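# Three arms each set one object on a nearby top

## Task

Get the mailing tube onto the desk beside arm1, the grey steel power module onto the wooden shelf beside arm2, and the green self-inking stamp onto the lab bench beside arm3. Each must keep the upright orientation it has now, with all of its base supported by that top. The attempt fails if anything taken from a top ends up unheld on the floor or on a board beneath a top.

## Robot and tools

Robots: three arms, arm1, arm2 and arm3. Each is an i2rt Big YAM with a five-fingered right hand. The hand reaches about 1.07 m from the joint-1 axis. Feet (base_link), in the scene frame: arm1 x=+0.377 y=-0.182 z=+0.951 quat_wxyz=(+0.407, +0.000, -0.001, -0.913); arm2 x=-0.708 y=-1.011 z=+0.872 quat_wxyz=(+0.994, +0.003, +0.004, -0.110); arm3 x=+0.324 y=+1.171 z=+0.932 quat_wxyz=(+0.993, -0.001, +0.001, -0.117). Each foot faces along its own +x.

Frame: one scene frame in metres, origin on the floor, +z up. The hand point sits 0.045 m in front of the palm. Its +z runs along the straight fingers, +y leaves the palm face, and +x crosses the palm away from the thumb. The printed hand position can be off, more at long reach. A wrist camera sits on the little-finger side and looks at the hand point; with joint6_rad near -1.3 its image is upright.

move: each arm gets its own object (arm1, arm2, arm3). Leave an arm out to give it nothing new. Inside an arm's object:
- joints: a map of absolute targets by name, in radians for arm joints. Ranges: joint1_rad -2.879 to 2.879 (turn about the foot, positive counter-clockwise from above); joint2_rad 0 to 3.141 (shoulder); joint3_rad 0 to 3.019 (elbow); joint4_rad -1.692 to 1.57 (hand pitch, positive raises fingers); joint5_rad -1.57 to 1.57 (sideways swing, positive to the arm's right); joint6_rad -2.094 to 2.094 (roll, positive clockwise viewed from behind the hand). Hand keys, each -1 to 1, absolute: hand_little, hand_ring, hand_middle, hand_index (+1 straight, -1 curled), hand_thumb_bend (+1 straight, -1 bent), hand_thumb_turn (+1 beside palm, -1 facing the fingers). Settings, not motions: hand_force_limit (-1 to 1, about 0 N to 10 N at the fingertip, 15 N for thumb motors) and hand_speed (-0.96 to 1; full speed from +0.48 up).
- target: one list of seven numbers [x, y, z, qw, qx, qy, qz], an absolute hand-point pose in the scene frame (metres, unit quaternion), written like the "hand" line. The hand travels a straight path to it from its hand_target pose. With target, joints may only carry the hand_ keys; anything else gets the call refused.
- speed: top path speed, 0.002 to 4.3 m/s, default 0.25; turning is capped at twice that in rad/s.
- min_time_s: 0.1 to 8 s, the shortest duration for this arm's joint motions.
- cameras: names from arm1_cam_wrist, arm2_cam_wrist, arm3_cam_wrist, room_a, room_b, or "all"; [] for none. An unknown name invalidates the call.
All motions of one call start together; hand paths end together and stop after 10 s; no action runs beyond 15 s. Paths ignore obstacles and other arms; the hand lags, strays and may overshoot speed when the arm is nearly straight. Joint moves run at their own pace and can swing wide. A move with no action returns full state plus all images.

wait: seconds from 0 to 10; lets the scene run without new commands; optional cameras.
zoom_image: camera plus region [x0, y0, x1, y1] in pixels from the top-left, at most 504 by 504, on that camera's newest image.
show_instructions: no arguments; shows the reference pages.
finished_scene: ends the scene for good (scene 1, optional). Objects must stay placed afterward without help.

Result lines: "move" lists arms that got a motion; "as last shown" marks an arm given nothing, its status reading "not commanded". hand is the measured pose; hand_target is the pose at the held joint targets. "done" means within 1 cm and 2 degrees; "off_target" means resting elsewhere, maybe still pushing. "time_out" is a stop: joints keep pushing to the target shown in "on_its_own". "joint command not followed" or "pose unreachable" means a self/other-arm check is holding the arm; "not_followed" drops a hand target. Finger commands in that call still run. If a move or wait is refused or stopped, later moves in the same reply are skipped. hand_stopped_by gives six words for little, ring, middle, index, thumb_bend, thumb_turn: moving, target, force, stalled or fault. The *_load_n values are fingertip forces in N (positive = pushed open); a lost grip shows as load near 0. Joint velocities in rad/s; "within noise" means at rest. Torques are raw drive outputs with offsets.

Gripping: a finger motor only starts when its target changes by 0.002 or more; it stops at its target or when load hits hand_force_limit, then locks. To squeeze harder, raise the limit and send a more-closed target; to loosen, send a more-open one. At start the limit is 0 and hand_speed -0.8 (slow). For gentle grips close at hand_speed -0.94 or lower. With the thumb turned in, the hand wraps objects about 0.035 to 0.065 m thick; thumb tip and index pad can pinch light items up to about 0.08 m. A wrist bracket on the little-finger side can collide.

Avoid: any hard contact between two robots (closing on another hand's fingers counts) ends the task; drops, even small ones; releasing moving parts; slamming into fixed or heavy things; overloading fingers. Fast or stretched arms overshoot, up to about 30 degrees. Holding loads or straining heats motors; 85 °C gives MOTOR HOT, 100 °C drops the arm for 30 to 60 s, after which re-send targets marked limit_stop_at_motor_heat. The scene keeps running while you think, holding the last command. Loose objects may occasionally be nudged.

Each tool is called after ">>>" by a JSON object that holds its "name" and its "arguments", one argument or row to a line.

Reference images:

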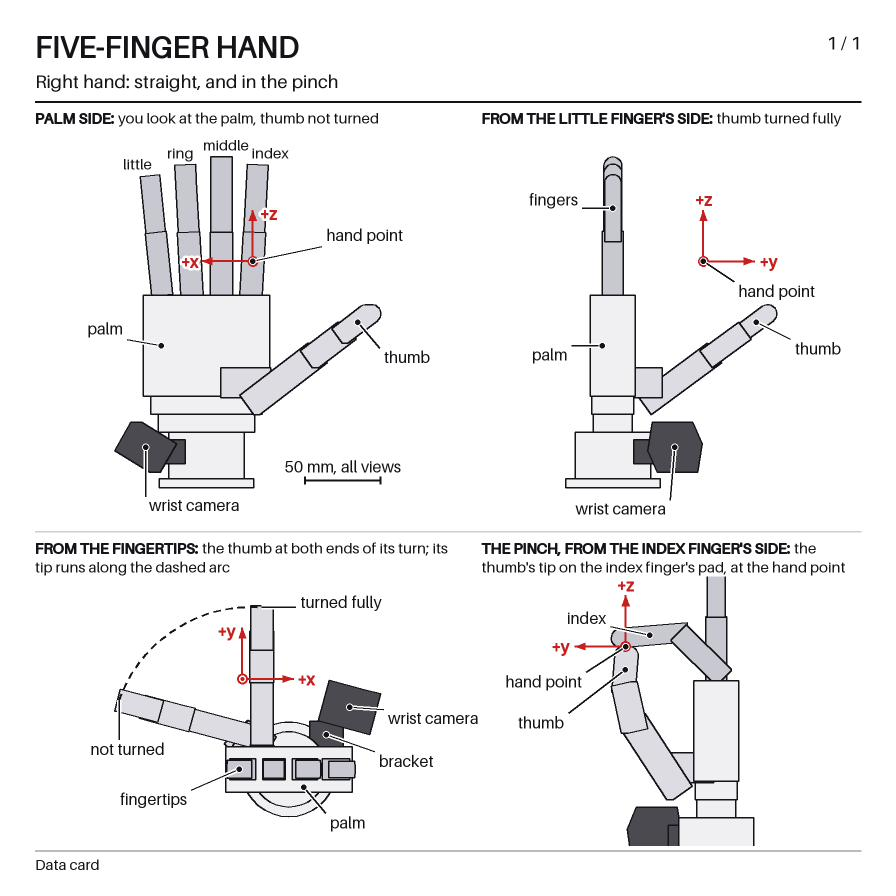

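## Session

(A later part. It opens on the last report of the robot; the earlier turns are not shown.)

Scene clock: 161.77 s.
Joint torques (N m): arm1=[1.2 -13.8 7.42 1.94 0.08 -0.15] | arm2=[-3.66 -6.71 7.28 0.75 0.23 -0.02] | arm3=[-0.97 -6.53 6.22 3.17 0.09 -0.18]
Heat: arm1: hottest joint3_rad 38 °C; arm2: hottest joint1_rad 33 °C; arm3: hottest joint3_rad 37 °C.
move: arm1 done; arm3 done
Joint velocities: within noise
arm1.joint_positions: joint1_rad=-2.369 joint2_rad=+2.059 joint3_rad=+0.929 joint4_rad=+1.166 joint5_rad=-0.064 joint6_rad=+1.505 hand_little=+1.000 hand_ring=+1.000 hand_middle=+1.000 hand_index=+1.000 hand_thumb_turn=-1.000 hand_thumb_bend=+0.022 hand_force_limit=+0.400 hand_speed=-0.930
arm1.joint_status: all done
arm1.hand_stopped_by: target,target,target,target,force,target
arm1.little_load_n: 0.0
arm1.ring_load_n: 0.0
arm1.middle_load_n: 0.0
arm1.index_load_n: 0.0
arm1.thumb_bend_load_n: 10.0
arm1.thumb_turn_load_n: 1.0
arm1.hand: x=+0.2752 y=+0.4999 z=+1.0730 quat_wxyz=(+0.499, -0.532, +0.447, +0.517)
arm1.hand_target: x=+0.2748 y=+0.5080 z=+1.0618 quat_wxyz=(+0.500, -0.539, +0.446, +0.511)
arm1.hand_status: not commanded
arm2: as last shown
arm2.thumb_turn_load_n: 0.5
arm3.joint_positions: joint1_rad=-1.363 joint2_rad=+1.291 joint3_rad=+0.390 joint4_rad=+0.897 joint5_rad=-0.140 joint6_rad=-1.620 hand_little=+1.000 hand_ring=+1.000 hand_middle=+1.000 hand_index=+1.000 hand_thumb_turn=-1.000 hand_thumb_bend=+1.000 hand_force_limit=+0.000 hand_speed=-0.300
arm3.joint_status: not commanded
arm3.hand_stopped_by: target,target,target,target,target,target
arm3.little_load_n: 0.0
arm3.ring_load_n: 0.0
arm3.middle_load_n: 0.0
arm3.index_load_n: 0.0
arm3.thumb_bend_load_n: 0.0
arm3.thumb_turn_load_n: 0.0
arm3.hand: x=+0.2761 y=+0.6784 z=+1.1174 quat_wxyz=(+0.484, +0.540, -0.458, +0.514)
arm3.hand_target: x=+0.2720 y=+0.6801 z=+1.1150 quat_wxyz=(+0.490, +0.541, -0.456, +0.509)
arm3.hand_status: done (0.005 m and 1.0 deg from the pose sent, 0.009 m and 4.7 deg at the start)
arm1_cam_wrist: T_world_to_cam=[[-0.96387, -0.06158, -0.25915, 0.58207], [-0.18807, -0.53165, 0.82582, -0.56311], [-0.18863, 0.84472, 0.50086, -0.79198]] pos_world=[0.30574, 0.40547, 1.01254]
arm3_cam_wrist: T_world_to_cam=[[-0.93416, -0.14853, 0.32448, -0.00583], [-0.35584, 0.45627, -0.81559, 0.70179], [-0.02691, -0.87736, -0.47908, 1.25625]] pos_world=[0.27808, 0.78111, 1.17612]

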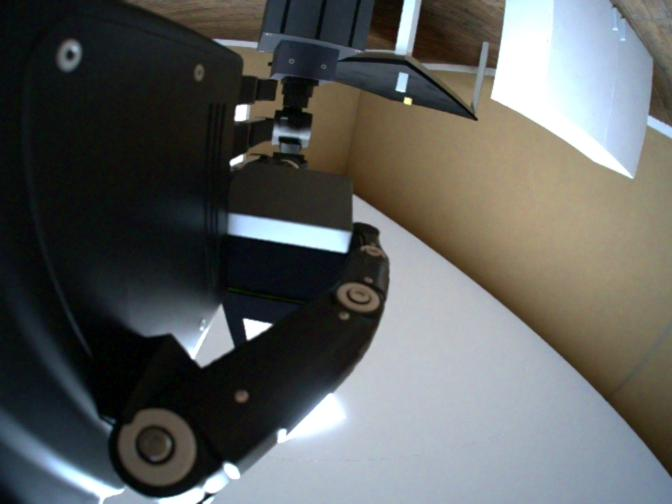

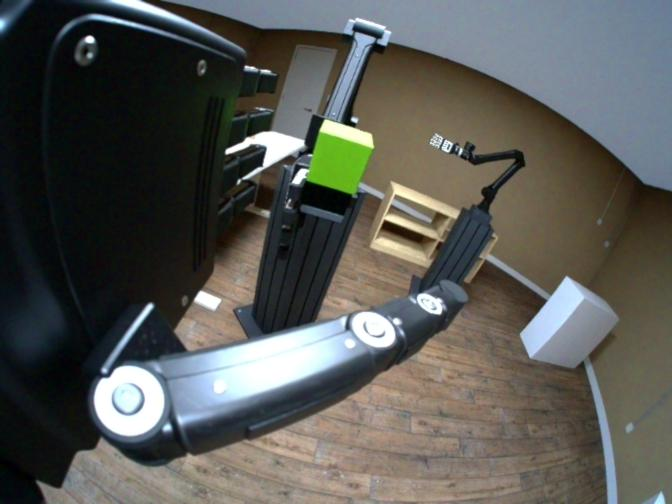

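>>> {"name": "move", "arguments": {
  "arm3": {"target": [0.263, 0.588, 1.117, 0.4907, 0.5405, -0.4559, 0.5091], "speed": 0.1},
  "cameras": ["arm1_cam_wrist", "arm3_cam_wrist"]
}}

>>> {"name": "zoom_image", "arguments": {
  "camera": "arm3_cam_wrist",
  "region": [220, 60, 420, 260]
}}

>>> {"name": "zoom_image", "arguments": {
  "camera": "arm1_cam_wrist",
  "region": [200, 100, 420, 400]
}}

Scene clock: 165.73 s.
Joint torques (N m): arm1=[1.2 -13.51 7.42 1.94 0.08 -0.15] | arm2=[-3.66 -6.42 7.28 0.76 0.25 -0.01] | arm3=[-1.73 -10.58 9.46 2.32 -0.09 -0.19]
Heat: arm1: hottest joint3_rad 38 °C; arm2: hottest joint1_rad 33 °C; arm3: hottest joint3_rad 37 °C.
move: arm3 off_target
Joint velocities: within noise
arm1, arm2: as last shown
arm1.joint_positions: joint1_rad=-2.369 joint2_rad=+2.059 joint3_rad=+0.929 joint4_rad=+1.166 joint5_rad=-0.064 joint6_rad=+1.504 hand_little=+1.000 hand_ring=+1.000 hand_middle=+1.000 hand_index=+1.000 hand_thumb_turn=-1.000 hand_thumb_bend=+0.022 hand_force_limit=+0.400 hand_speed=-0.930
arm1.hand: x=+0.2752 y=+0.4999 z=+1.0726 quat_wxyz=(+0.499, -0.533, +0.447, +0.517)
arm1.hand_target: x=+0.2749 y=+0.5080 z=+1.0615 quat_wxyz=(+0.500, -0.539, +0.446, +0.511)
arm2.thumb_turn_load_n: 0.0
arm3.joint_positions: joint1_rad=-1.372 joint2_rad=+1.515 joint3_rad=+0.585 joint4_rad=+0.901 joint5_rad=-0.150 joint6_rad=-1.621 hand_little=+1.000 hand_ring=+1.000 hand_middle=+1.000 hand_index=+1.000 hand_thumb_turn=-1.000 hand_thumb_bend=+1.000 hand_force_limit=+0.000 hand_speed=-0.300
arm3.joint_status: not commanded
arm3.hand_stopped_by: target,target,target,target,target,target
arm3.little_load_n: 0.0
arm3.ring_load_n: 0.0
arm3.middle_load_n: 0.0
arm3.index_load_n: 0.0
arm3.thumb_bend_load_n: 0.0
arm3.thumb_turn_load_n: 0.0
arm3.hand: x=+0.2709 y=+0.6018 z=+1.1034 quat_wxyz=(+0.477, +0.546, -0.464, +0.509)
arm3.hand_target: x=+0.2629 y=+0.5891 z=+1.1170 quat_wxyz=(+0.491, +0.540, -0.456, +0.509)
arm3.hand_status: off_target (0.021 m and 2.0 deg from the pose sent, 0.091 m and 1.0 deg at the start)
arm1_cam_wrist: T_world_to_cam=[[-0.96356, -0.06165, -0.26031, 0.58309], [-0.18909, -0.53137, 0.82577, -0.56261], [-0.18923, 0.84489, 0.50035, -0.7912]] pos_world=[0.30574, 0.40547, 1.01224]
arm3_cam_wrist: T_world_to_cam=[[-0.93416, -0.1574, 0.32026, -0.00749], [-0.35592, 0.47563, -0.80442, 0.69953], [-0.02571, -0.86545, -0.50034, 1.19821]] pos_world=[0.27278, 0.70309, 1.16463]

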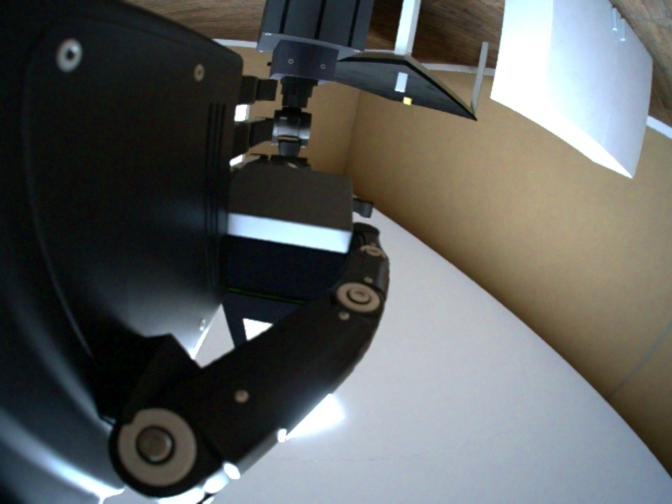

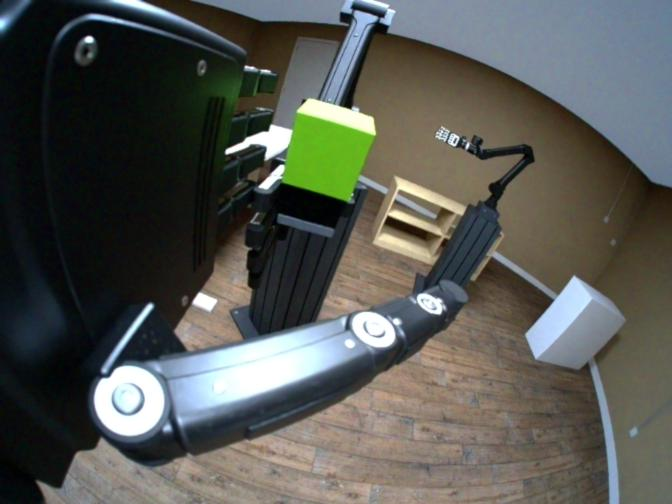

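Scaled by 2.520 from the camera's image (finer frame: 960x720).

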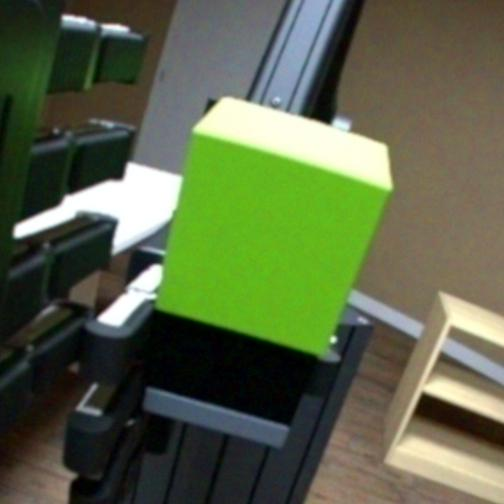

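Scaled by 1.680 from the camera's image (finer frame: 960x720).

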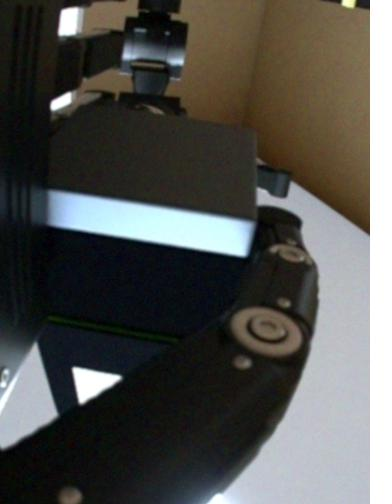

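>>> {"name": "move", "arguments": {
  "arm3": {"target": [0.2575, 0.588, 1.136, 0.49715, 0.5334, -0.44994, 0.51572], "speed": 0.1},
  "cameras": ["arm3_cam_wrist"]
}}

>>> {"name": "zoom_image", "arguments": {
  "camera": "arm3_cam_wrist",
  "region": [220, 60, 420, 260]
}}

Scene clock: 167.93 s.
Joint torques (N m): arm1=[1.38 -13.22 7.5 1.92 0.15 -0.14] | arm2=[-3.72 -6.59 7.24 0.79 0.23 -0.01] | arm3=[-2.84 -13.22 9.7 1.87 0.01 -0.12]
Heat: arm1: hottest joint3_rad 38 °C; arm2: hottest joint1_rad 33 °C; arm3: hottest joint3_rad 37 °C.
move: arm3 off_target
Joint velocities: within noise
arm1, arm2: as last shown
arm1.joint_positions: joint1_rad=-2.369 joint2_rad=+2.059 joint3_rad=+0.929 joint4_rad=+1.166 joint5_rad=-0.067 joint6_rad=+1.501 hand_little=+1.000 hand_ring=+1.000 hand_middle=+1.000 hand_index=+1.000 hand_thumb_turn=-1.000 hand_thumb_bend=+0.022 hand_force_limit=+0.400 hand_speed=-0.930
arm1.hand: x=+0.2747 y=+0.4997 z=+1.0725 quat_wxyz=(+0.500, -0.534, +0.446, +0.517)
arm1.hand_target: x=+0.2748 y=+0.5080 z=+1.0615 quat_wxyz=(+0.500, -0.539, +0.446, +0.511)
arm2.thumb_bend_load_n: -0.5
arm3.joint_positions: joint1_rad=-1.380 joint2_rad=+1.509 joint3_rad=+0.589 joint4_rad=+0.895 joint5_rad=-0.167 joint6_rad=-1.621 hand_little=+1.000 hand_ring=+1.000 hand_middle=+1.000 hand_index=+1.000 hand_thumb_turn=-1.000 hand_thumb_bend=+1.000 hand_force_limit=+0.000 hand_speed=-0.300
arm3.joint_status: not commanded
arm3.hand_stopped_by: target,target,target,target,target,target
arm3.little_load_n: 0.0
arm3.ring_load_n: 0.0
arm3.middle_load_n: 0.0
arm3.index_load_n: 0.0
arm3.thumb_bend_load_n: 0.0
arm3.thumb_turn_load_n: 0.5
arm3.hand: x=+0.2694 y=+0.6009 z=+1.1071 quat_wxyz=(+0.476, +0.547, -0.461, +0.512)
arm3.hand_target: x=+0.2577 y=+0.5897 z=+1.1363 quat_wxyz=(+0.497, +0.533, -0.450, +0.516)
arm3.hand_status: off_target (0.034 m and 3.2 deg from the pose sent, 0.038 m and 3.3 deg at the start)
arm3_cam_wrist: T_world_to_cam=[[-0.93285, -0.16421, 0.32066, -0.00693], [-0.35981, 0.46912, -0.80651, 0.70968], [-0.01799, -0.86773, -0.4967, 1.19454]] pos_world=[0.27038, 0.70248, 1.16792]

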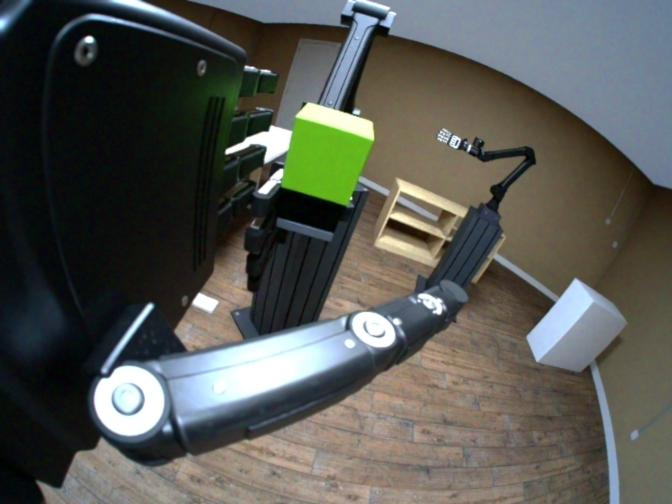

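Scaled by 2.520 from the camera's image (finer frame: 960x720).

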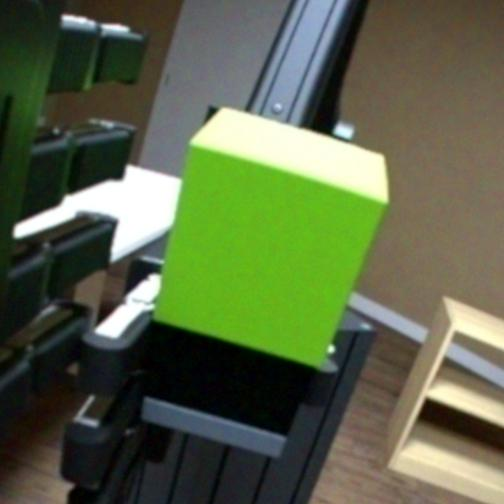

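>>> {"name": "move", "arguments": {
  "arm3": {"target": [0.274, 0.60, 1.130, 0.49715, 0.5334, -0.44994, 0.51572], "speed": 0.1}
}}

>>> {"name": "move", "arguments": {
  "arm3": {"target": [0.272, 0.665, 1.15, 0.49715, 0.5334, -0.44994, 0.51572], "speed": 0.15},
  "cameras": ["arm1_cam_wrist", "arm3_cam_wrist"]
}}

>>> {"name": "zoom_image", "arguments": {
  "camera": "arm3_cam_wrist",
  "region": [220, 60, 420, 260]
}}

>>> {"name": "zoom_image", "arguments": {
  "camera": "arm1_cam_wrist",
  "region": [200, 100, 420, 400]
}}

Scene clock: 171.13 s.
Joint torques (N m): arm1=[1.08 -13.45 7.51 1.98 0.28 -0.11] | arm2=[-3.37 -6.89 7.34 0.75 0.24 -0.02] | arm3=[0.67 -13.1 7.2 3.14 0.19 -0.12]
Heat: arm1: hottest joint3_rad 38 °C; arm2: hottest joint1_rad 33 °C; arm3: hottest joint3_rad 37 °C.
move: arm3 off_target
Joint velocities: within noise
arm1, arm2: as last shown
arm1.joint_positions: joint1_rad=-2.369 joint2_rad=+2.059 joint3_rad=+0.929 joint4_rad=+1.166 joint5_rad=-0.071 joint6_rad=+1.499 hand_little=+1.000 hand_ring=+1.000 hand_middle=+1.000 hand_index=+1.000 hand_thumb_turn=-1.000 hand_thumb_bend=+0.022 hand_force_limit=+0.400 hand_speed=-0.930
arm1.hand: x=+0.2734 y=+0.4993 z=+1.0723 quat_wxyz=(+0.499, -0.535, +0.444, +0.517)
arm2.thumb_bend_load_n: 0.0
arm2.thumb_turn_load_n: 0.5
arm3.joint_positions: joint1_rad=-1.367 joint2_rad=+1.497 joint3_rad=+0.589 joint4_rad=+0.895 joint5_rad=-0.130 joint6_rad=-1.621 hand_little=+1.000 hand_ring=+1.000 hand_middle=+1.000 hand_index=+1.000 hand_thumb_turn=-1.000 hand_thumb_bend=+1.000 hand_force_limit=+0.000 hand_speed=-0.300
arm3.joint_status: not commanded
arm3.hand_stopped_by: target,target,target,target,target,target
arm3.little_load_n: 0.0
arm3.ring_load_n: 0.0
arm3.middle_load_n: 0.0
arm3.index_load_n: 0.5
arm3.thumb_bend_load_n: 0.0
arm3.thumb_turn_load_n: 0.5
arm3.hand: x=+0.2696 y=+0.6023 z=+1.1137 quat_wxyz=(+0.485, +0.539, -0.464, +0.509)
arm3.hand_target: x=+0.2740 y=+0.6002 z=+1.1299 quat_wxyz=(+0.497, +0.533, -0.450, +0.516)
arm3.hand_status: off_target (0.017 m and 2.3 deg from the pose sent, 0.023 m and 3.2 deg at the start)
pictures: none

Scene clock: 172.40 s.
Joint torques (N m): arm1=[1.14 -13.51 7.35 1.95 0.19 -0.12] | arm2=[-3.66 -6.71 7.27 0.79 0.25 -0.02] | arm3=[-1.03 -8.64 6.71 1.69 -0.11 -0.14]
Heat: arm1: hottest joint3_rad 38 °C; arm2: hottest joint1_rad 33 °C; arm3: hottest joint3_rad 37 °C.
move: arm3 done
Joint velocities: within noise
arm1, arm2: as last shown
arm1.joint_positions: joint1_rad=-2.369 joint2_rad=+2.059 joint3_rad=+0.929 joint4_rad=+1.166 joint5_rad=-0.068 joint6_rad=+1.499 hand_little=+1.000 hand_ring=+1.000 hand_middle=+1.000 hand_index=+1.000 hand_thumb_turn=-1.000 hand_thumb_bend=+0.022 hand_force_limit=+0.400 hand_speed=-0.930
arm1.hand: x=+0.2739 y=+0.4995 z=+1.0723 quat_wxyz=(+0.500, -0.535, +0.445, +0.517)
arm1.hand_target: x=+0.2748 y=+0.5080 z=+1.0616 quat_wxyz=(+0.500, -0.539, +0.446, +0.511)
arm2.thumb_turn_load_n: 0.0
arm3.joint_positions: joint1_rad=-1.367 joint2_rad=+1.257 joint3_rad=+0.457 joint4_rad=+0.836 joint5_rad=-0.132 joint6_rad=-1.621 hand_little=+1.000 hand_ring=+1.000 hand_middle=+1.000 hand_index=+1.000 hand_thumb_turn=-1.000 hand_thumb_bend=+1.000 hand_force_limit=+0.000 hand_speed=-0.300
arm3.joint_status: not commanded
arm3.hand_stopped_by: target,target,target,target,target,target
arm3.little_load_n: 0.0
arm3.ring_load_n: 0.0
arm3.middle_load_n: 0.0
arm3.index_load_n: 0.0
arm3.thumb_bend_load_n: -0.5
arm3.thumb_turn_load_n: 0.0
arm3.hand: x=+0.2721 y=+0.6618 z=+1.1527 quat_wxyz=(+0.498, +0.528, -0.450, +0.520)
arm3.hand_target: x=+0.2720 y=+0.6649 z=+1.1500 quat_wxyz=(+0.497, +0.533, -0.450, +0.516)
arm3.hand_status: done (0.004 m and 0.8 deg from the pose sent, 0.073 m and 2.3 deg at the start)
arm1_cam_wrist: T_world_to_cam=[[-0.96198, -0.06537, -0.26517, 0.58842], [-0.19108, -0.53263, 0.8245, -0.56027], [-0.19513, 0.84382, 0.49989, -0.78834]] pos_world=[0.30516, 0.40527, 1.01205]
arm3_cam_wrist: T_world_to_cam=[[-0.93522, -0.12457, 0.33143, -0.04699], [-0.35206, 0.42664, -0.83308, 0.77539], [-0.03762, -0.8958, -0.44286, 1.23189]] pos_world=[0.27539, 0.76686, 1.2071]

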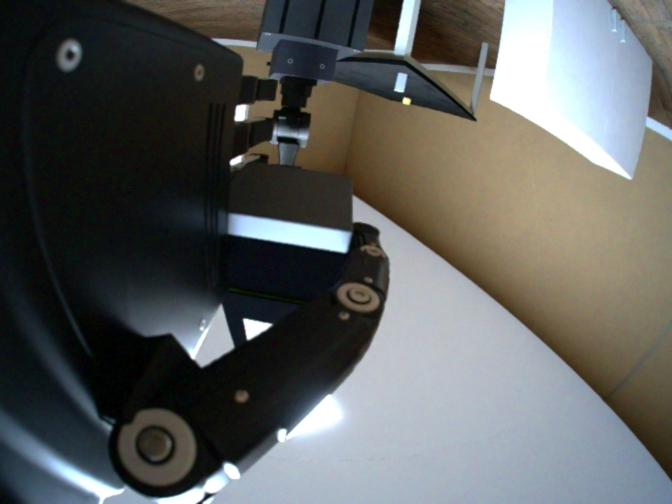

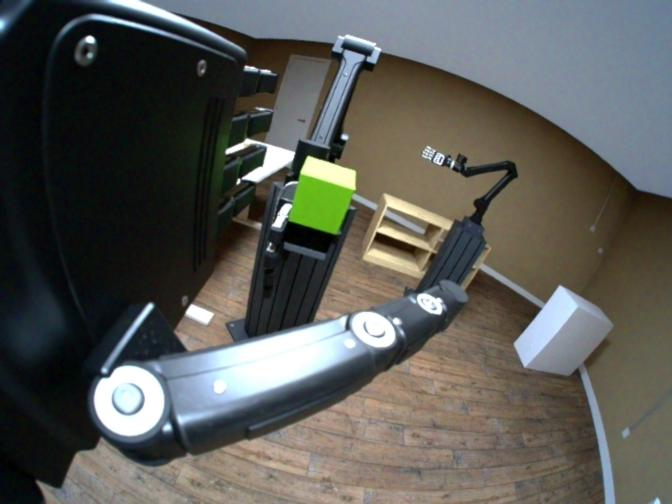

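Scaled by 2.520 from the camera's image (finer frame: 960x720).

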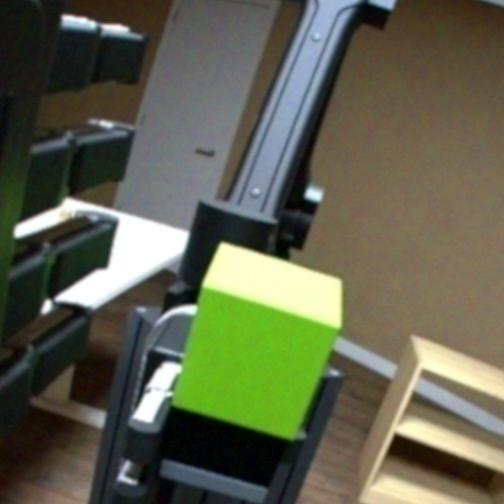

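Scaled by 1.680 from the camera's image (finer frame: 960x720).

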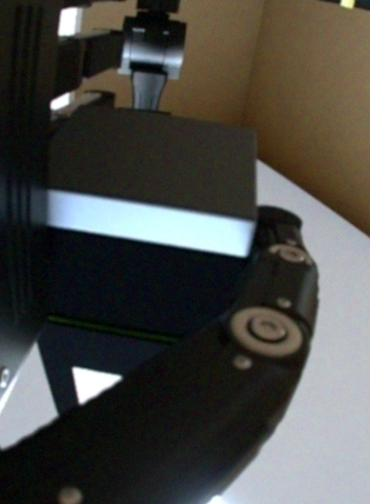

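>>> {"name": "move", "arguments": {
  "arm3": {"target": [0.282, 0.575, 1.138, 0.49715, 0.5334, -0.44994, 0.51572], "speed": 0.1},
  "cameras": ["arm3_cam_wrist", "arm1_cam_wrist"]
}}

>>> {"name": "zoom_image", "arguments": {
  "camera": "arm3_cam_wrist",
  "region": [220, 60, 420, 260]
}}

Scene clock: 176.30 s.
Joint torques (N m): arm1=[1.2 -13.63 7.46 1.89 0.2 -0.1] | arm2=[-3.6 -6.77 7.28 0.7 0.24 -0.03] | arm3=[0.44 -11.28 9.65 3.25 0.09 -0.17]
Heat: arm1: hottest joint3_rad 38 °C; arm2: hottest joint1_rad 33 °C; arm3: hottest joint3_rad 37 °C.
move: arm3 off_target
Joint velocities: within noise
arm1, arm2: as last shown
arm1.thumb_bend_load_n: 9.5
arm3.joint_positions: joint1_rad=-1.347 joint2_rad=+1.505 joint3_rad=+0.628 joint4_rad=+0.852 joint5_rad=-0.105 joint6_rad=-1.621 hand_little=+1.000 hand_ring=+1.000 hand_middle=+1.000 hand_index=+1.000 hand_thumb_turn=-1.000 hand_thumb_bend=+1.000 hand_force_limit=+0.000 hand_speed=-0.300
arm3.joint_status: not commanded
arm3.hand_stopped_by: target,target,target,target,target,target
arm3.little_load_n: 0.0
arm3.ring_load_n: 0.0
arm3.middle_load_n: 0.0
arm3.index_load_n: 0.0
arm3.thumb_bend_load_n: 0.0
arm3.thumb_turn_load_n: 0.5
arm3.hand: x=+0.2761 y=+0.5903 z=+1.1180 quat_wxyz=(+0.483, +0.541, -0.468, +0.505)
arm3.hand_target: x=+0.2822 y=+0.5763 z=+1.1382 quat_wxyz=(+0.497, +0.533, -0.450, +0.516)
arm3.hand_status: off_target (0.026 m and 3.0 deg from the pose sent, 0.089 m and 0.8 deg at the start)
pictures: arm1_cam_wrist, arm3_cam_wrist
arm1_cam_wrist: T_world_to_cam=[[-0.96198, -0.06537, -0.26517, 0.58842], [-0.19108, -0.53263, 0.8245, -0.56027], [-0.19513, 0.84382, 0.49989, -0.78834]] pos_world=[0.30516, 0.40527, 1.01205]
arm3_cam_wrist: T_world_to_cam=[[-0.93661, -0.13754, 0.32223, -0.02243], [-0.34769, 0.47812, -0.80654, 0.71726], [-0.04313, -0.86746, -0.49563, 1.19644]] pos_world=[0.27999, 0.69184, 1.17873]

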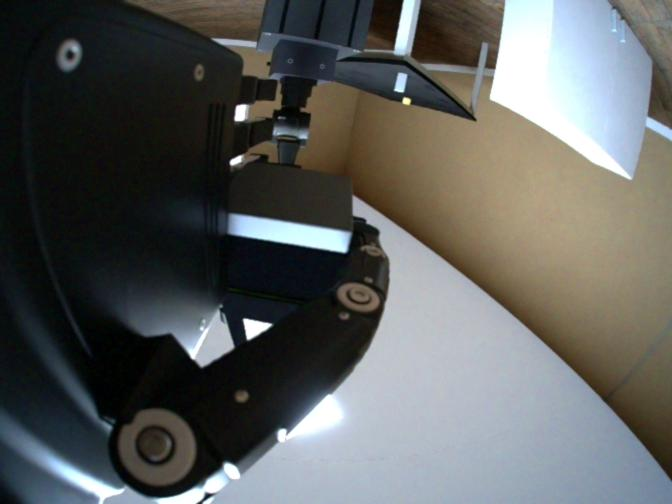

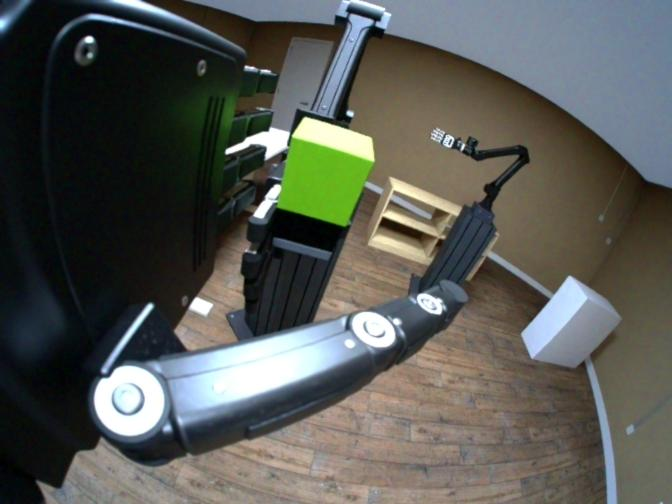

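Scaled by 2.520 from the camera's image (finer frame: 960x720).

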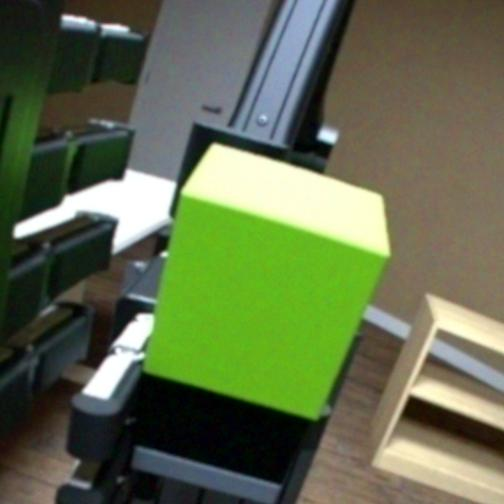

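>>> {"name": "move", "arguments": {
  "arm3": {"target": [0.287, 0.540, 1.148, 0.49715, 0.5334, -0.44994, 0.51572], "speed": 0.08},
  "cameras": ["arm3_cam_wrist", "arm1_cam_wrist"]
}}

>>> {"name": "zoom_image", "arguments": {
  "camera": "arm3_cam_wrist",
  "region": [200, 60, 420, 280]
}}

Scene clock: 179.40 s.
Joint torques (N m): arm1=[1.03 -13.51 7.51 1.91 0.21 -0.11] | arm2=[-3.66 -6.71 7.34 0.76 0.24 -0.01] | arm3=[0.79 -12.86 10.07 1.74 0.1 -0.19]
Heat: arm1: hottest joint3_rad 38 °C; arm2: hottest joint1_rad 33 °C; arm3: hottest joint3_rad 37 °C.
move: arm3 off_target
Joint velocities: within noise
arm1: as last shown
arm1.thumb_bend_load_n: 10.0
arm2.joint_positions: joint1_rad=+0.314 joint2_rad=+1.164 joint3_rad=+0.578 joint4_rad=+0.605 joint5_rad=+0.236 joint6_rad=-1.576 hand_little=+1.000 hand_ring=+1.000 hand_middle=+1.000 hand_index=+1.000 hand_thumb_turn=-1.000 hand_thumb_bend=+0.900 hand_force_limit=+0.200 hand_speed=-0.600
arm2.joint_status: not commanded
arm2.hand_stopped_by: target,target,target,target,target,target
arm2.little_load_n: 0.0
arm2.ring_load_n: 0.0
arm2.middle_load_n: 0.0
arm2.index_load_n: 0.0
arm2.thumb_bend_load_n: 0.0
arm2.thumb_turn_load_n: 0.0
arm2.hand: x=-0.1963 y=-1.0699 z=+1.1367 quat_wxyz=(+0.049, +0.701, -0.052, +0.709)
arm2.hand_target: x=-0.2006 y=-1.0775 z=+1.1306 quat_wxyz=(+0.057, +0.707, -0.055, +0.703)
arm2.hand_status: not commanded
arm3.joint_positions: joint1_rad=-1.335 joint2_rad=+1.559 joint3_rad=+0.732 joint4_rad=+0.836 joint5_rad=-0.094 joint6_rad=-1.621 hand_little=+1.000 hand_ring=+1.000 hand_middle=+1.000 hand_index=+1.000 hand_thumb_turn=-1.000 hand_thumb_bend=+1.000 hand_force_limit=+0.000 hand_speed=-0.300
arm3.joint_status: not commanded
arm3.hand_stopped_by: target,target,target,target,target,target
arm3.little_load_n: 0.5
arm3.ring_load_n: 0.0
arm3.middle_load_n: 0.0
arm3.index_load_n: 0.0
arm3.thumb_bend_load_n: 0.0
arm3.thumb_turn_load_n: 0.5
arm3.hand: x=+0.2806 y=+0.5543 z=+1.1369 quat_wxyz=(+0.492, +0.533, -0.459, +0.513)
arm3.hand_target: x=+0.2872 y=+0.5410 z=+1.1481 quat_wxyz=(+0.497, +0.533, -0.450, +0.516)
arm3.hand_status: off_target (0.019 m and 1.2 deg from the pose sent, 0.060 m and 3.0 deg at the start)
pictures: arm1_cam_wrist, arm3_cam_wrist
arm1_cam_wrist: T_world_to_cam=[[-0.96198, -0.06537, -0.26517, 0.58842], [-0.19108, -0.53263, 0.8245, -0.56027], [-0.19513, 0.84382, 0.49989, -0.78834]] pos_world=[0.30516, 0.40527, 1.01205]
arm3_cam_wrist: T_world_to_cam=[[-0.93647, -0.12713, 0.32689, -0.0403], [-0.34811, 0.45096, -0.82186, 0.78376], [-0.04293, -0.88345, -0.46656, 1.15052]] pos_world=[0.28449, 0.65786, 1.19411]

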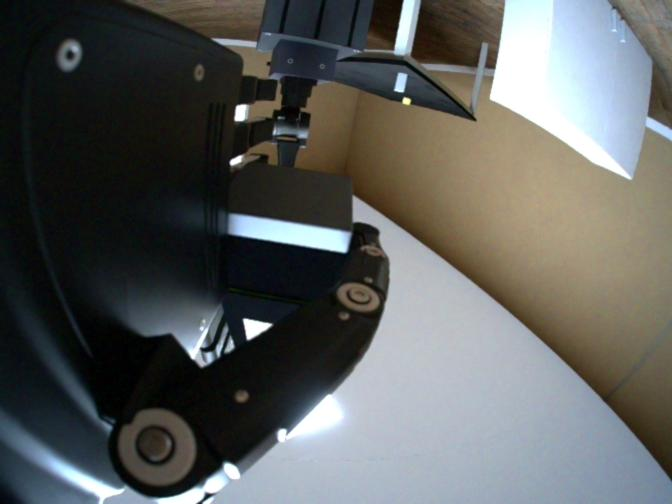

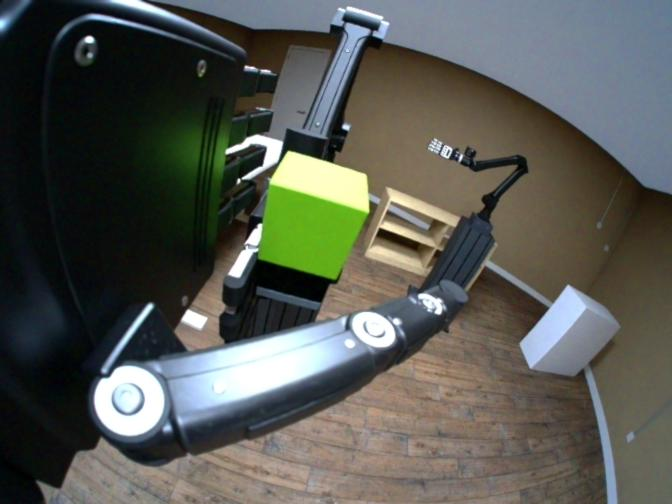

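Scaled by 2.291 from the camera's image (finer frame: 960x720).

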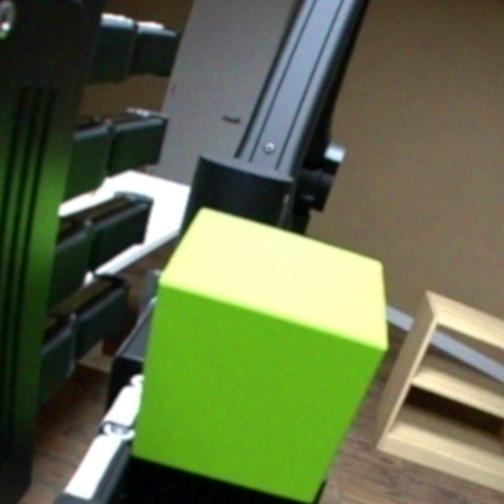

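>>> {"name": "move", "arguments": {
  "arm3": {"target": [0.2885, 0.528, 1.137, 0.49715, 0.5334, -0.44994, 0.51572], "speed": 0.08},
  "cameras": ["arm3_cam_wrist", "arm1_cam_wrist"]
}}

>>> {"name": "zoom_image", "arguments": {
  "camera": "arm3_cam_wrist",
  "region": [200, 60, 420, 280]
}}

>>> {"name": "zoom_image", "arguments": {
  "camera": "arm1_cam_wrist",
  "region": [180, 150, 400, 400]
}}

Scene clock: 181.27 s.
Joint torques (N m): arm1=[1.55 -13.51 7.5 1.91 0.2 -0.12] | arm2=[-3.72 -6.65 7.24 0.75 0.24 -0.02] | arm3=[1.2 -13.1 9.74 3 0.08 -0.17]
Heat: arm1: hottest joint3_rad 38 °C; arm2: hottest joint1_rad 33 °C; arm3: hottest joint3_rad 37 °C.
move: arm3 off_target
Joint velocities: within noise
arm1, arm2: as last shown
arm3.joint_positions: joint1_rad=-1.333 joint2_rad=+1.611 joint3_rad=+0.758 joint4_rad=+0.836 joint5_rad=-0.091 joint6_rad=-1.621 hand_little=+1.000 hand_ring=+1.000 hand_middle=+1.000 hand_index=+1.000 hand_thumb_turn=-1.000 hand_thumb_bend=+1.000 hand_force_limit=+0.000 hand_speed=-0.300
arm3.joint_status: not commanded
arm3.hand_stopped_by: target,target,target,target,target,target
arm3.little_load_n: 0.0
arm3.ring_load_n: 0.0
arm3.middle_load_n: 0.0
arm3.index_load_n: 0.0
arm3.thumb_bend_load_n: 0.0
arm3.thumb_turn_load_n: 0.5
arm3.hand: x=+0.2813 y=+0.5429 z=+1.1187 quat_wxyz=(+0.485, +0.539, -0.466, +0.506)
arm3.hand_target: x=+0.2886 y=+0.5293 z=+1.1371 quat_wxyz=(+0.497, +0.533, -0.450, +0.516)
arm3.hand_status: off_target (0.025 m and 2.6 deg from the pose sent, 0.027 m and 1.2 deg at the start)
pictures: arm1_cam_wrist, arm3_cam_wrist
arm1_cam_wrist: T_world_to_cam=[[-0.96198, -0.06537, -0.26517, 0.58842], [-0.19108, -0.53263, 0.8245, -0.56027], [-0.19513, 0.84382, 0.49989, -0.78834]] pos_world=[0.30516, 0.40527, 1.01205]
arm3_cam_wrist: T_world_to_cam=[[-0.93661, -0.13479, 0.32341, -0.02708], [-0.3476, 0.47347, -0.80932, 0.74781], [-0.04403, -0.87043, -0.49032, 1.1518]] pos_world=[0.28529, 0.64484, 1.17872]

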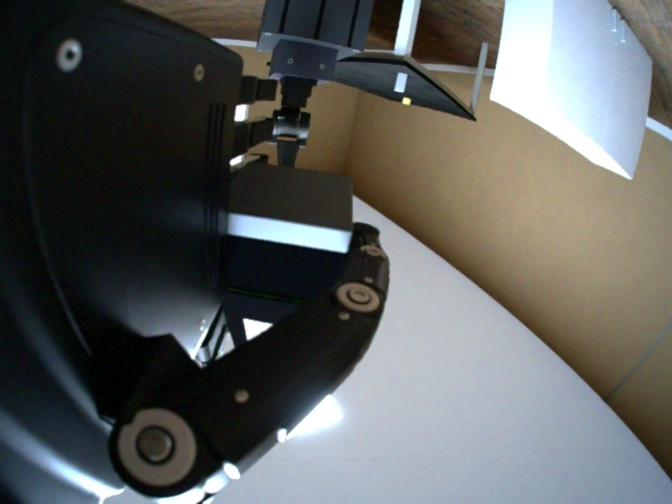

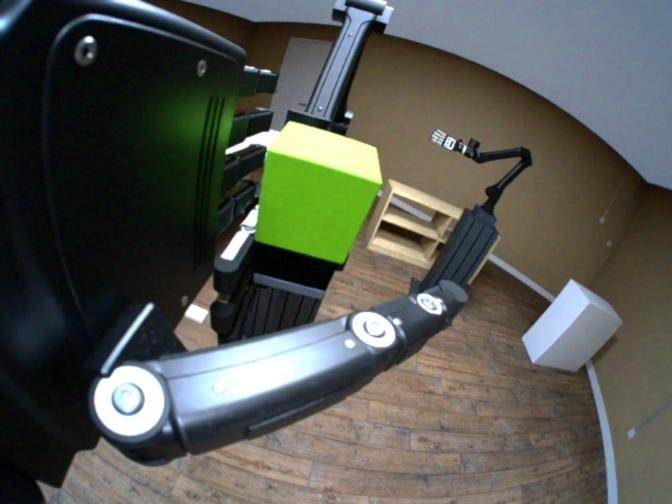

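Scaled by 2.291 from the camera's image (finer frame: 960x720).

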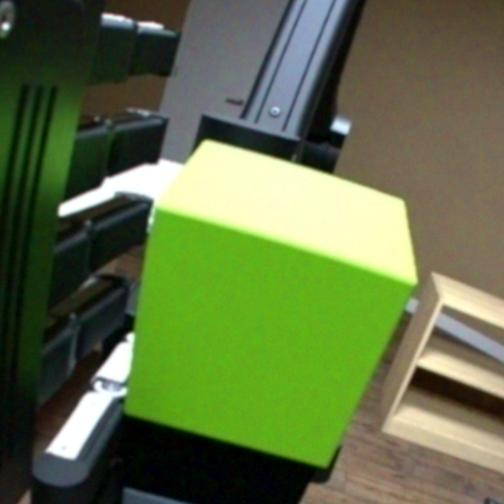

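Scaled by 2.016 from the camera's image (finer frame: 960x720).

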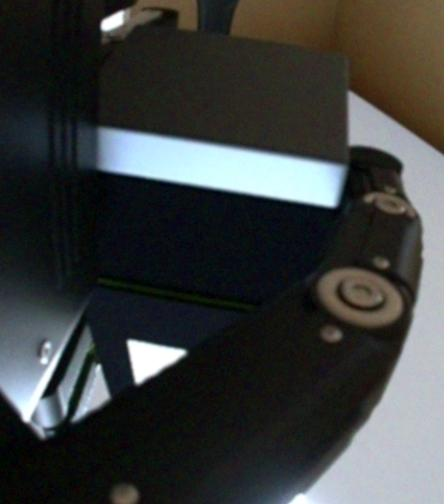

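>>> {"name": "move", "arguments": {
  "arm3": {"target": [0.2915, 0.4965, 1.140, 0.49715, 0.5334, -0.44994, 0.51572], "speed": 0.08},
  "cameras": ["arm3_cam_wrist", "arm1_cam_wrist"]
}}

>>> {"name": "zoom_image", "arguments": {
  "camera": "arm3_cam_wrist",
  "region": [200, 60, 420, 280]
}}

>>> {"name": "zoom_image", "arguments": {
  "camera": "arm1_cam_wrist",
  "region": [180, 150, 400, 400]
}}

Scene clock: 183.60 s.
Joint torques (N m): arm1=[1.32 -13.27 7.42 1.92 0.22 -0.11] | arm2=[-3.72 -6.53 7.27 0.7 0.23 -0.02] | arm3=[0.73 -14.51 10.1 1.73 0.08 -0.13]
Heat: arm1: hottest joint3_rad 38 °C; arm2: hottest joint1_rad 33 °C; arm3: hottest joint3_rad 37 °C.
move: arm3 off_target
Joint velocities: within noise
arm1.joint_positions: joint1_rad=-2.369 joint2_rad=+2.059 joint3_rad=+0.929 joint4_rad=+1.166 joint5_rad=-0.068 joint6_rad=+1.499 hand_little=+1.000 hand_ring=+1.000 hand_middle=+1.000 hand_index=+1.000 hand_thumb_turn=-1.000 hand_thumb_bend=+0.022 hand_force_limit=+0.400 hand_speed=-0.930
arm1.joint_status: not commanded
arm1.hand_stopped_by: target,target,target,target,force,target
arm1.little_load_n: 0.0
arm1.ring_load_n: 0.0
arm1.middle_load_n: 0.0
arm1.index_load_n: 0.5
arm1.thumb_bend_load_n: 10.0
arm1.thumb_turn_load_n: 0.5
arm1.hand: x=+0.2739 y=+0.4995 z=+1.0723 quat_wxyz=(+0.500, -0.535, +0.445, +0.517)
arm1.hand_target: x=+0.2748 y=+0.5080 z=+1.0616 quat_wxyz=(+0.500, -0.539, +0.446, +0.511)
arm1.hand_status: not commanded
arm2: as last shown
arm2.index_load_n: 0.5
arm3.joint_positions: joint1_rad=-1.327 joint2_rad=+1.669 joint3_rad=+0.851 joint4_rad=+0.828 joint5_rad=-0.086 joint6_rad=-1.621 hand_little=+1.000 hand_ring=+1.000 hand_middle=+1.000 hand_index=+1.000 hand_thumb_turn=-1.000 hand_thumb_bend=+1.000 hand_force_limit=+0.000 hand_speed=-0.300
arm3.joint_status: not commanded
arm3.hand_stopped_by: target,target,target,target,target,target
arm3.little_load_n: 0.0
arm3.ring_load_n: 0.0
arm3.middle_load_n: 0.0
arm3.index_load_n: 0.0
arm3.thumb_bend_load_n: 0.0
arm3.thumb_turn_load_n: 0.5
arm3.hand: x=+0.2841 y=+0.5106 z=+1.1301 quat_wxyz=(+0.493, +0.532, -0.459, +0.513)
arm3.hand_target: x=+0.2915 y=+0.4975 z=+1.1402 quat_wxyz=(+0.497, +0.533, -0.450, +0.516)
arm3.hand_status: off_target (0.019 m and 1.2 deg from the pose sent, 0.052 m and 2.6 deg at the start)
pictures: arm1_cam_wrist, arm3_cam_wrist
arm1_cam_wrist: T_world_to_cam=[[-0.96198, -0.06537, -0.26517, 0.58842], [-0.19108, -0.53263, 0.8245, -0.56027], [-0.19513, 0.84382, 0.49989, -0.78834]] pos_world=[0.30516, 0.40527, 1.01205]
arm3_cam_wrist: T_world_to_cam=[[-0.9366, -0.12607, 0.32694, -0.04093], [-0.34769, 0.45027, -0.82241, 0.80009], [-0.04353, -0.88394, -0.46556, 1.10819]] pos_world=[0.28809, 0.61416, 1.18731]

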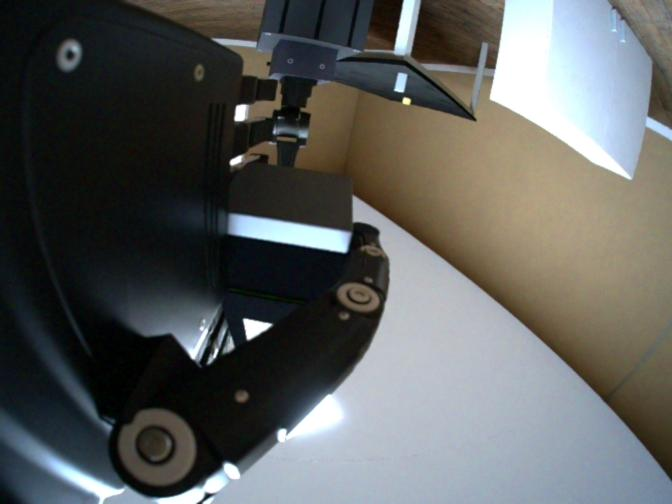

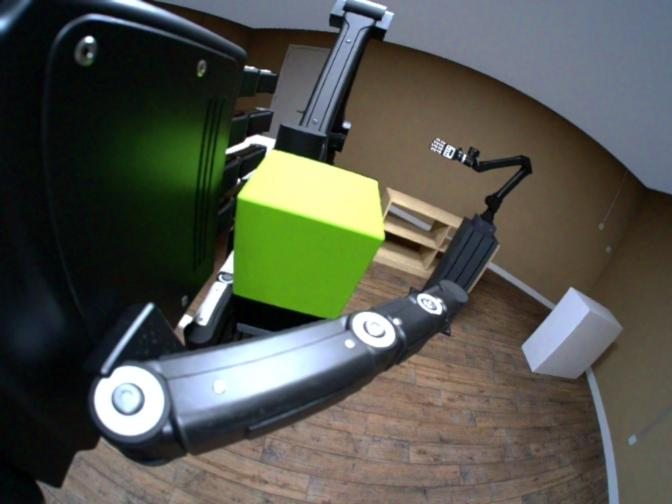

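Scaled by 2.291 from the camera's image (finer frame: 960x720).

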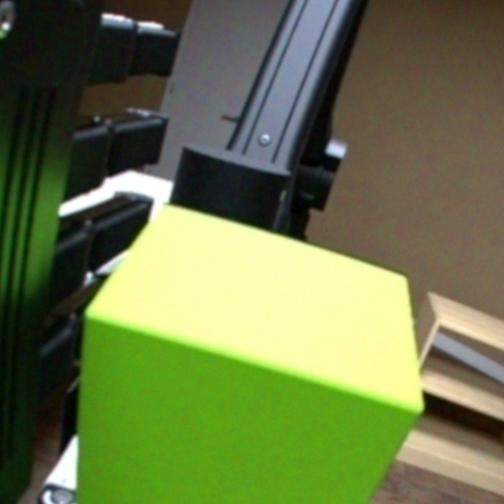

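Scaled by 2.016 from the camera's image (finer frame: 960x720).

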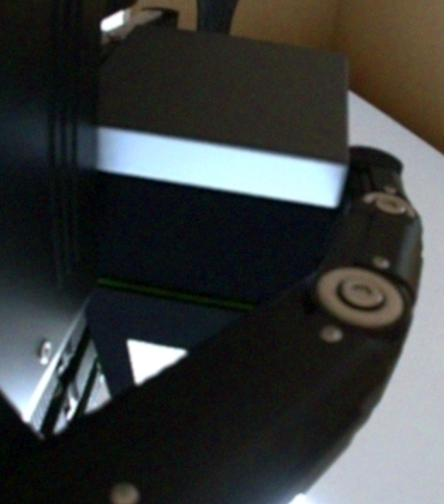

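>>> {"name": "move", "arguments": {
  "arm3": {"target": [0.2915, 0.500, 1.130, 0.49715, 0.5334, -0.44994, 0.51572], "speed": 0.08},
  "cameras": ["arm3_cam_wrist", "arm1_cam_wrist"]
}}

>>> {"name": "zoom_image", "arguments": {
  "camera": "arm3_cam_wrist",
  "region": [200, 60, 420, 280]
}}

Scene clock: 185.63 s.
Joint torques (N m): arm1=[1.38 -13.57 7.41 1.96 0.21 -0.09] | arm2=[-3.78 -6.77 7.31 0.76 0.24 -0.02] | arm3=[0.67 -14.51 8.8 3.07 0.09 -0.15]
Heat: arm1: hottest joint3_rad 38 °C; arm2: hottest joint1_rad 33 °C; arm3: hottest joint3_rad 37 °C.
move: arm3 off_target
Joint velocities: within noise
arm1, arm2: as last shown
arm1.middle_load_n: 0.5
arm1.index_load_n: 0.0
arm1.thumb_turn_load_n: 1.0
arm2.index_load_n: 0.0
arm3.joint_positions: joint1_rad=-1.327 joint2_rad=+1.685 joint3_rad=+0.851 joint4_rad=+0.828 joint5_rad=-0.086 joint6_rad=-1.621 hand_little=+1.000 hand_ring=+1.000 hand_middle=+1.000 hand_index=+1.000 hand_thumb_turn=-1.000 hand_thumb_bend=+1.000 hand_force_limit=+0.000 hand_speed=-0.300
arm3.joint_status: not commanded
arm3.hand_stopped_by: target,target,target,target,target,target
arm3.little_load_n: 0.0
arm3.ring_load_n: 0.0
arm3.middle_load_n: 0.0
arm3.index_load_n: 0.0
arm3.thumb_bend_load_n: 0.0
arm3.thumb_turn_load_n: 0.5
arm3.hand: x=+0.2841 y=+0.5094 z=+1.1199 quat_wxyz=(+0.489, +0.536, -0.463, +0.509)
arm3.hand_target: x=+0.2915 y=+0.5006 z=+1.1301 quat_wxyz=(+0.497, +0.533, -0.450, +0.516)
arm3.hand_status: off_target (0.016 m and 2.0 deg from the pose sent, 0.013 m and 1.2 deg at the start)
pictures: arm1_cam_wrist, arm3_cam_wrist
arm1_cam_wrist: T_world_to_cam=[[-0.96198, -0.06537, -0.26517, 0.58842], [-0.19108, -0.53263, 0.8245, -0.56027], [-0.19513, 0.84382, 0.49989, -0.78834]] pos_world=[0.30516, 0.40527, 1.01205]
arm3_cam_wrist: T_world_to_cam=[[-0.93656, -0.13127, 0.325, -0.03289], [-0.34778, 0.46347, -0.81502, 0.77712], [-0.04364, -0.87634, -0.47972, 1.11434]] pos_world=[0.28809, 0.61205, 1.17862]

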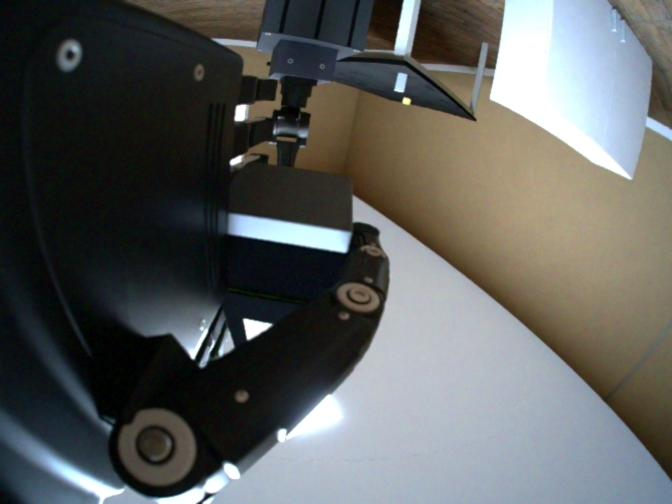

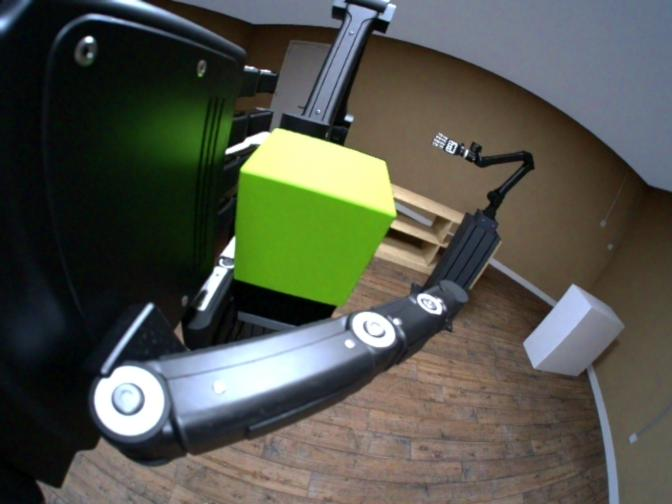

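Scaled by 2.291 from the camera's image (finer frame: 960x720).

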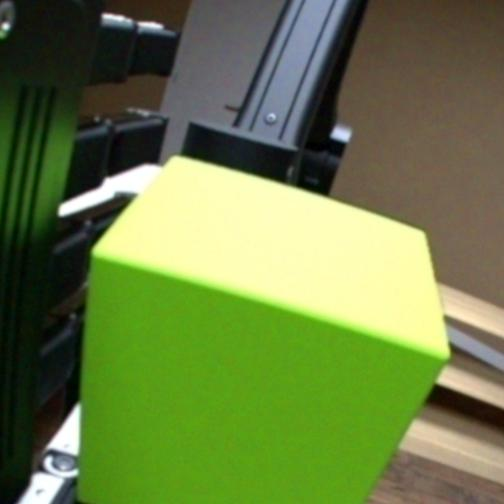

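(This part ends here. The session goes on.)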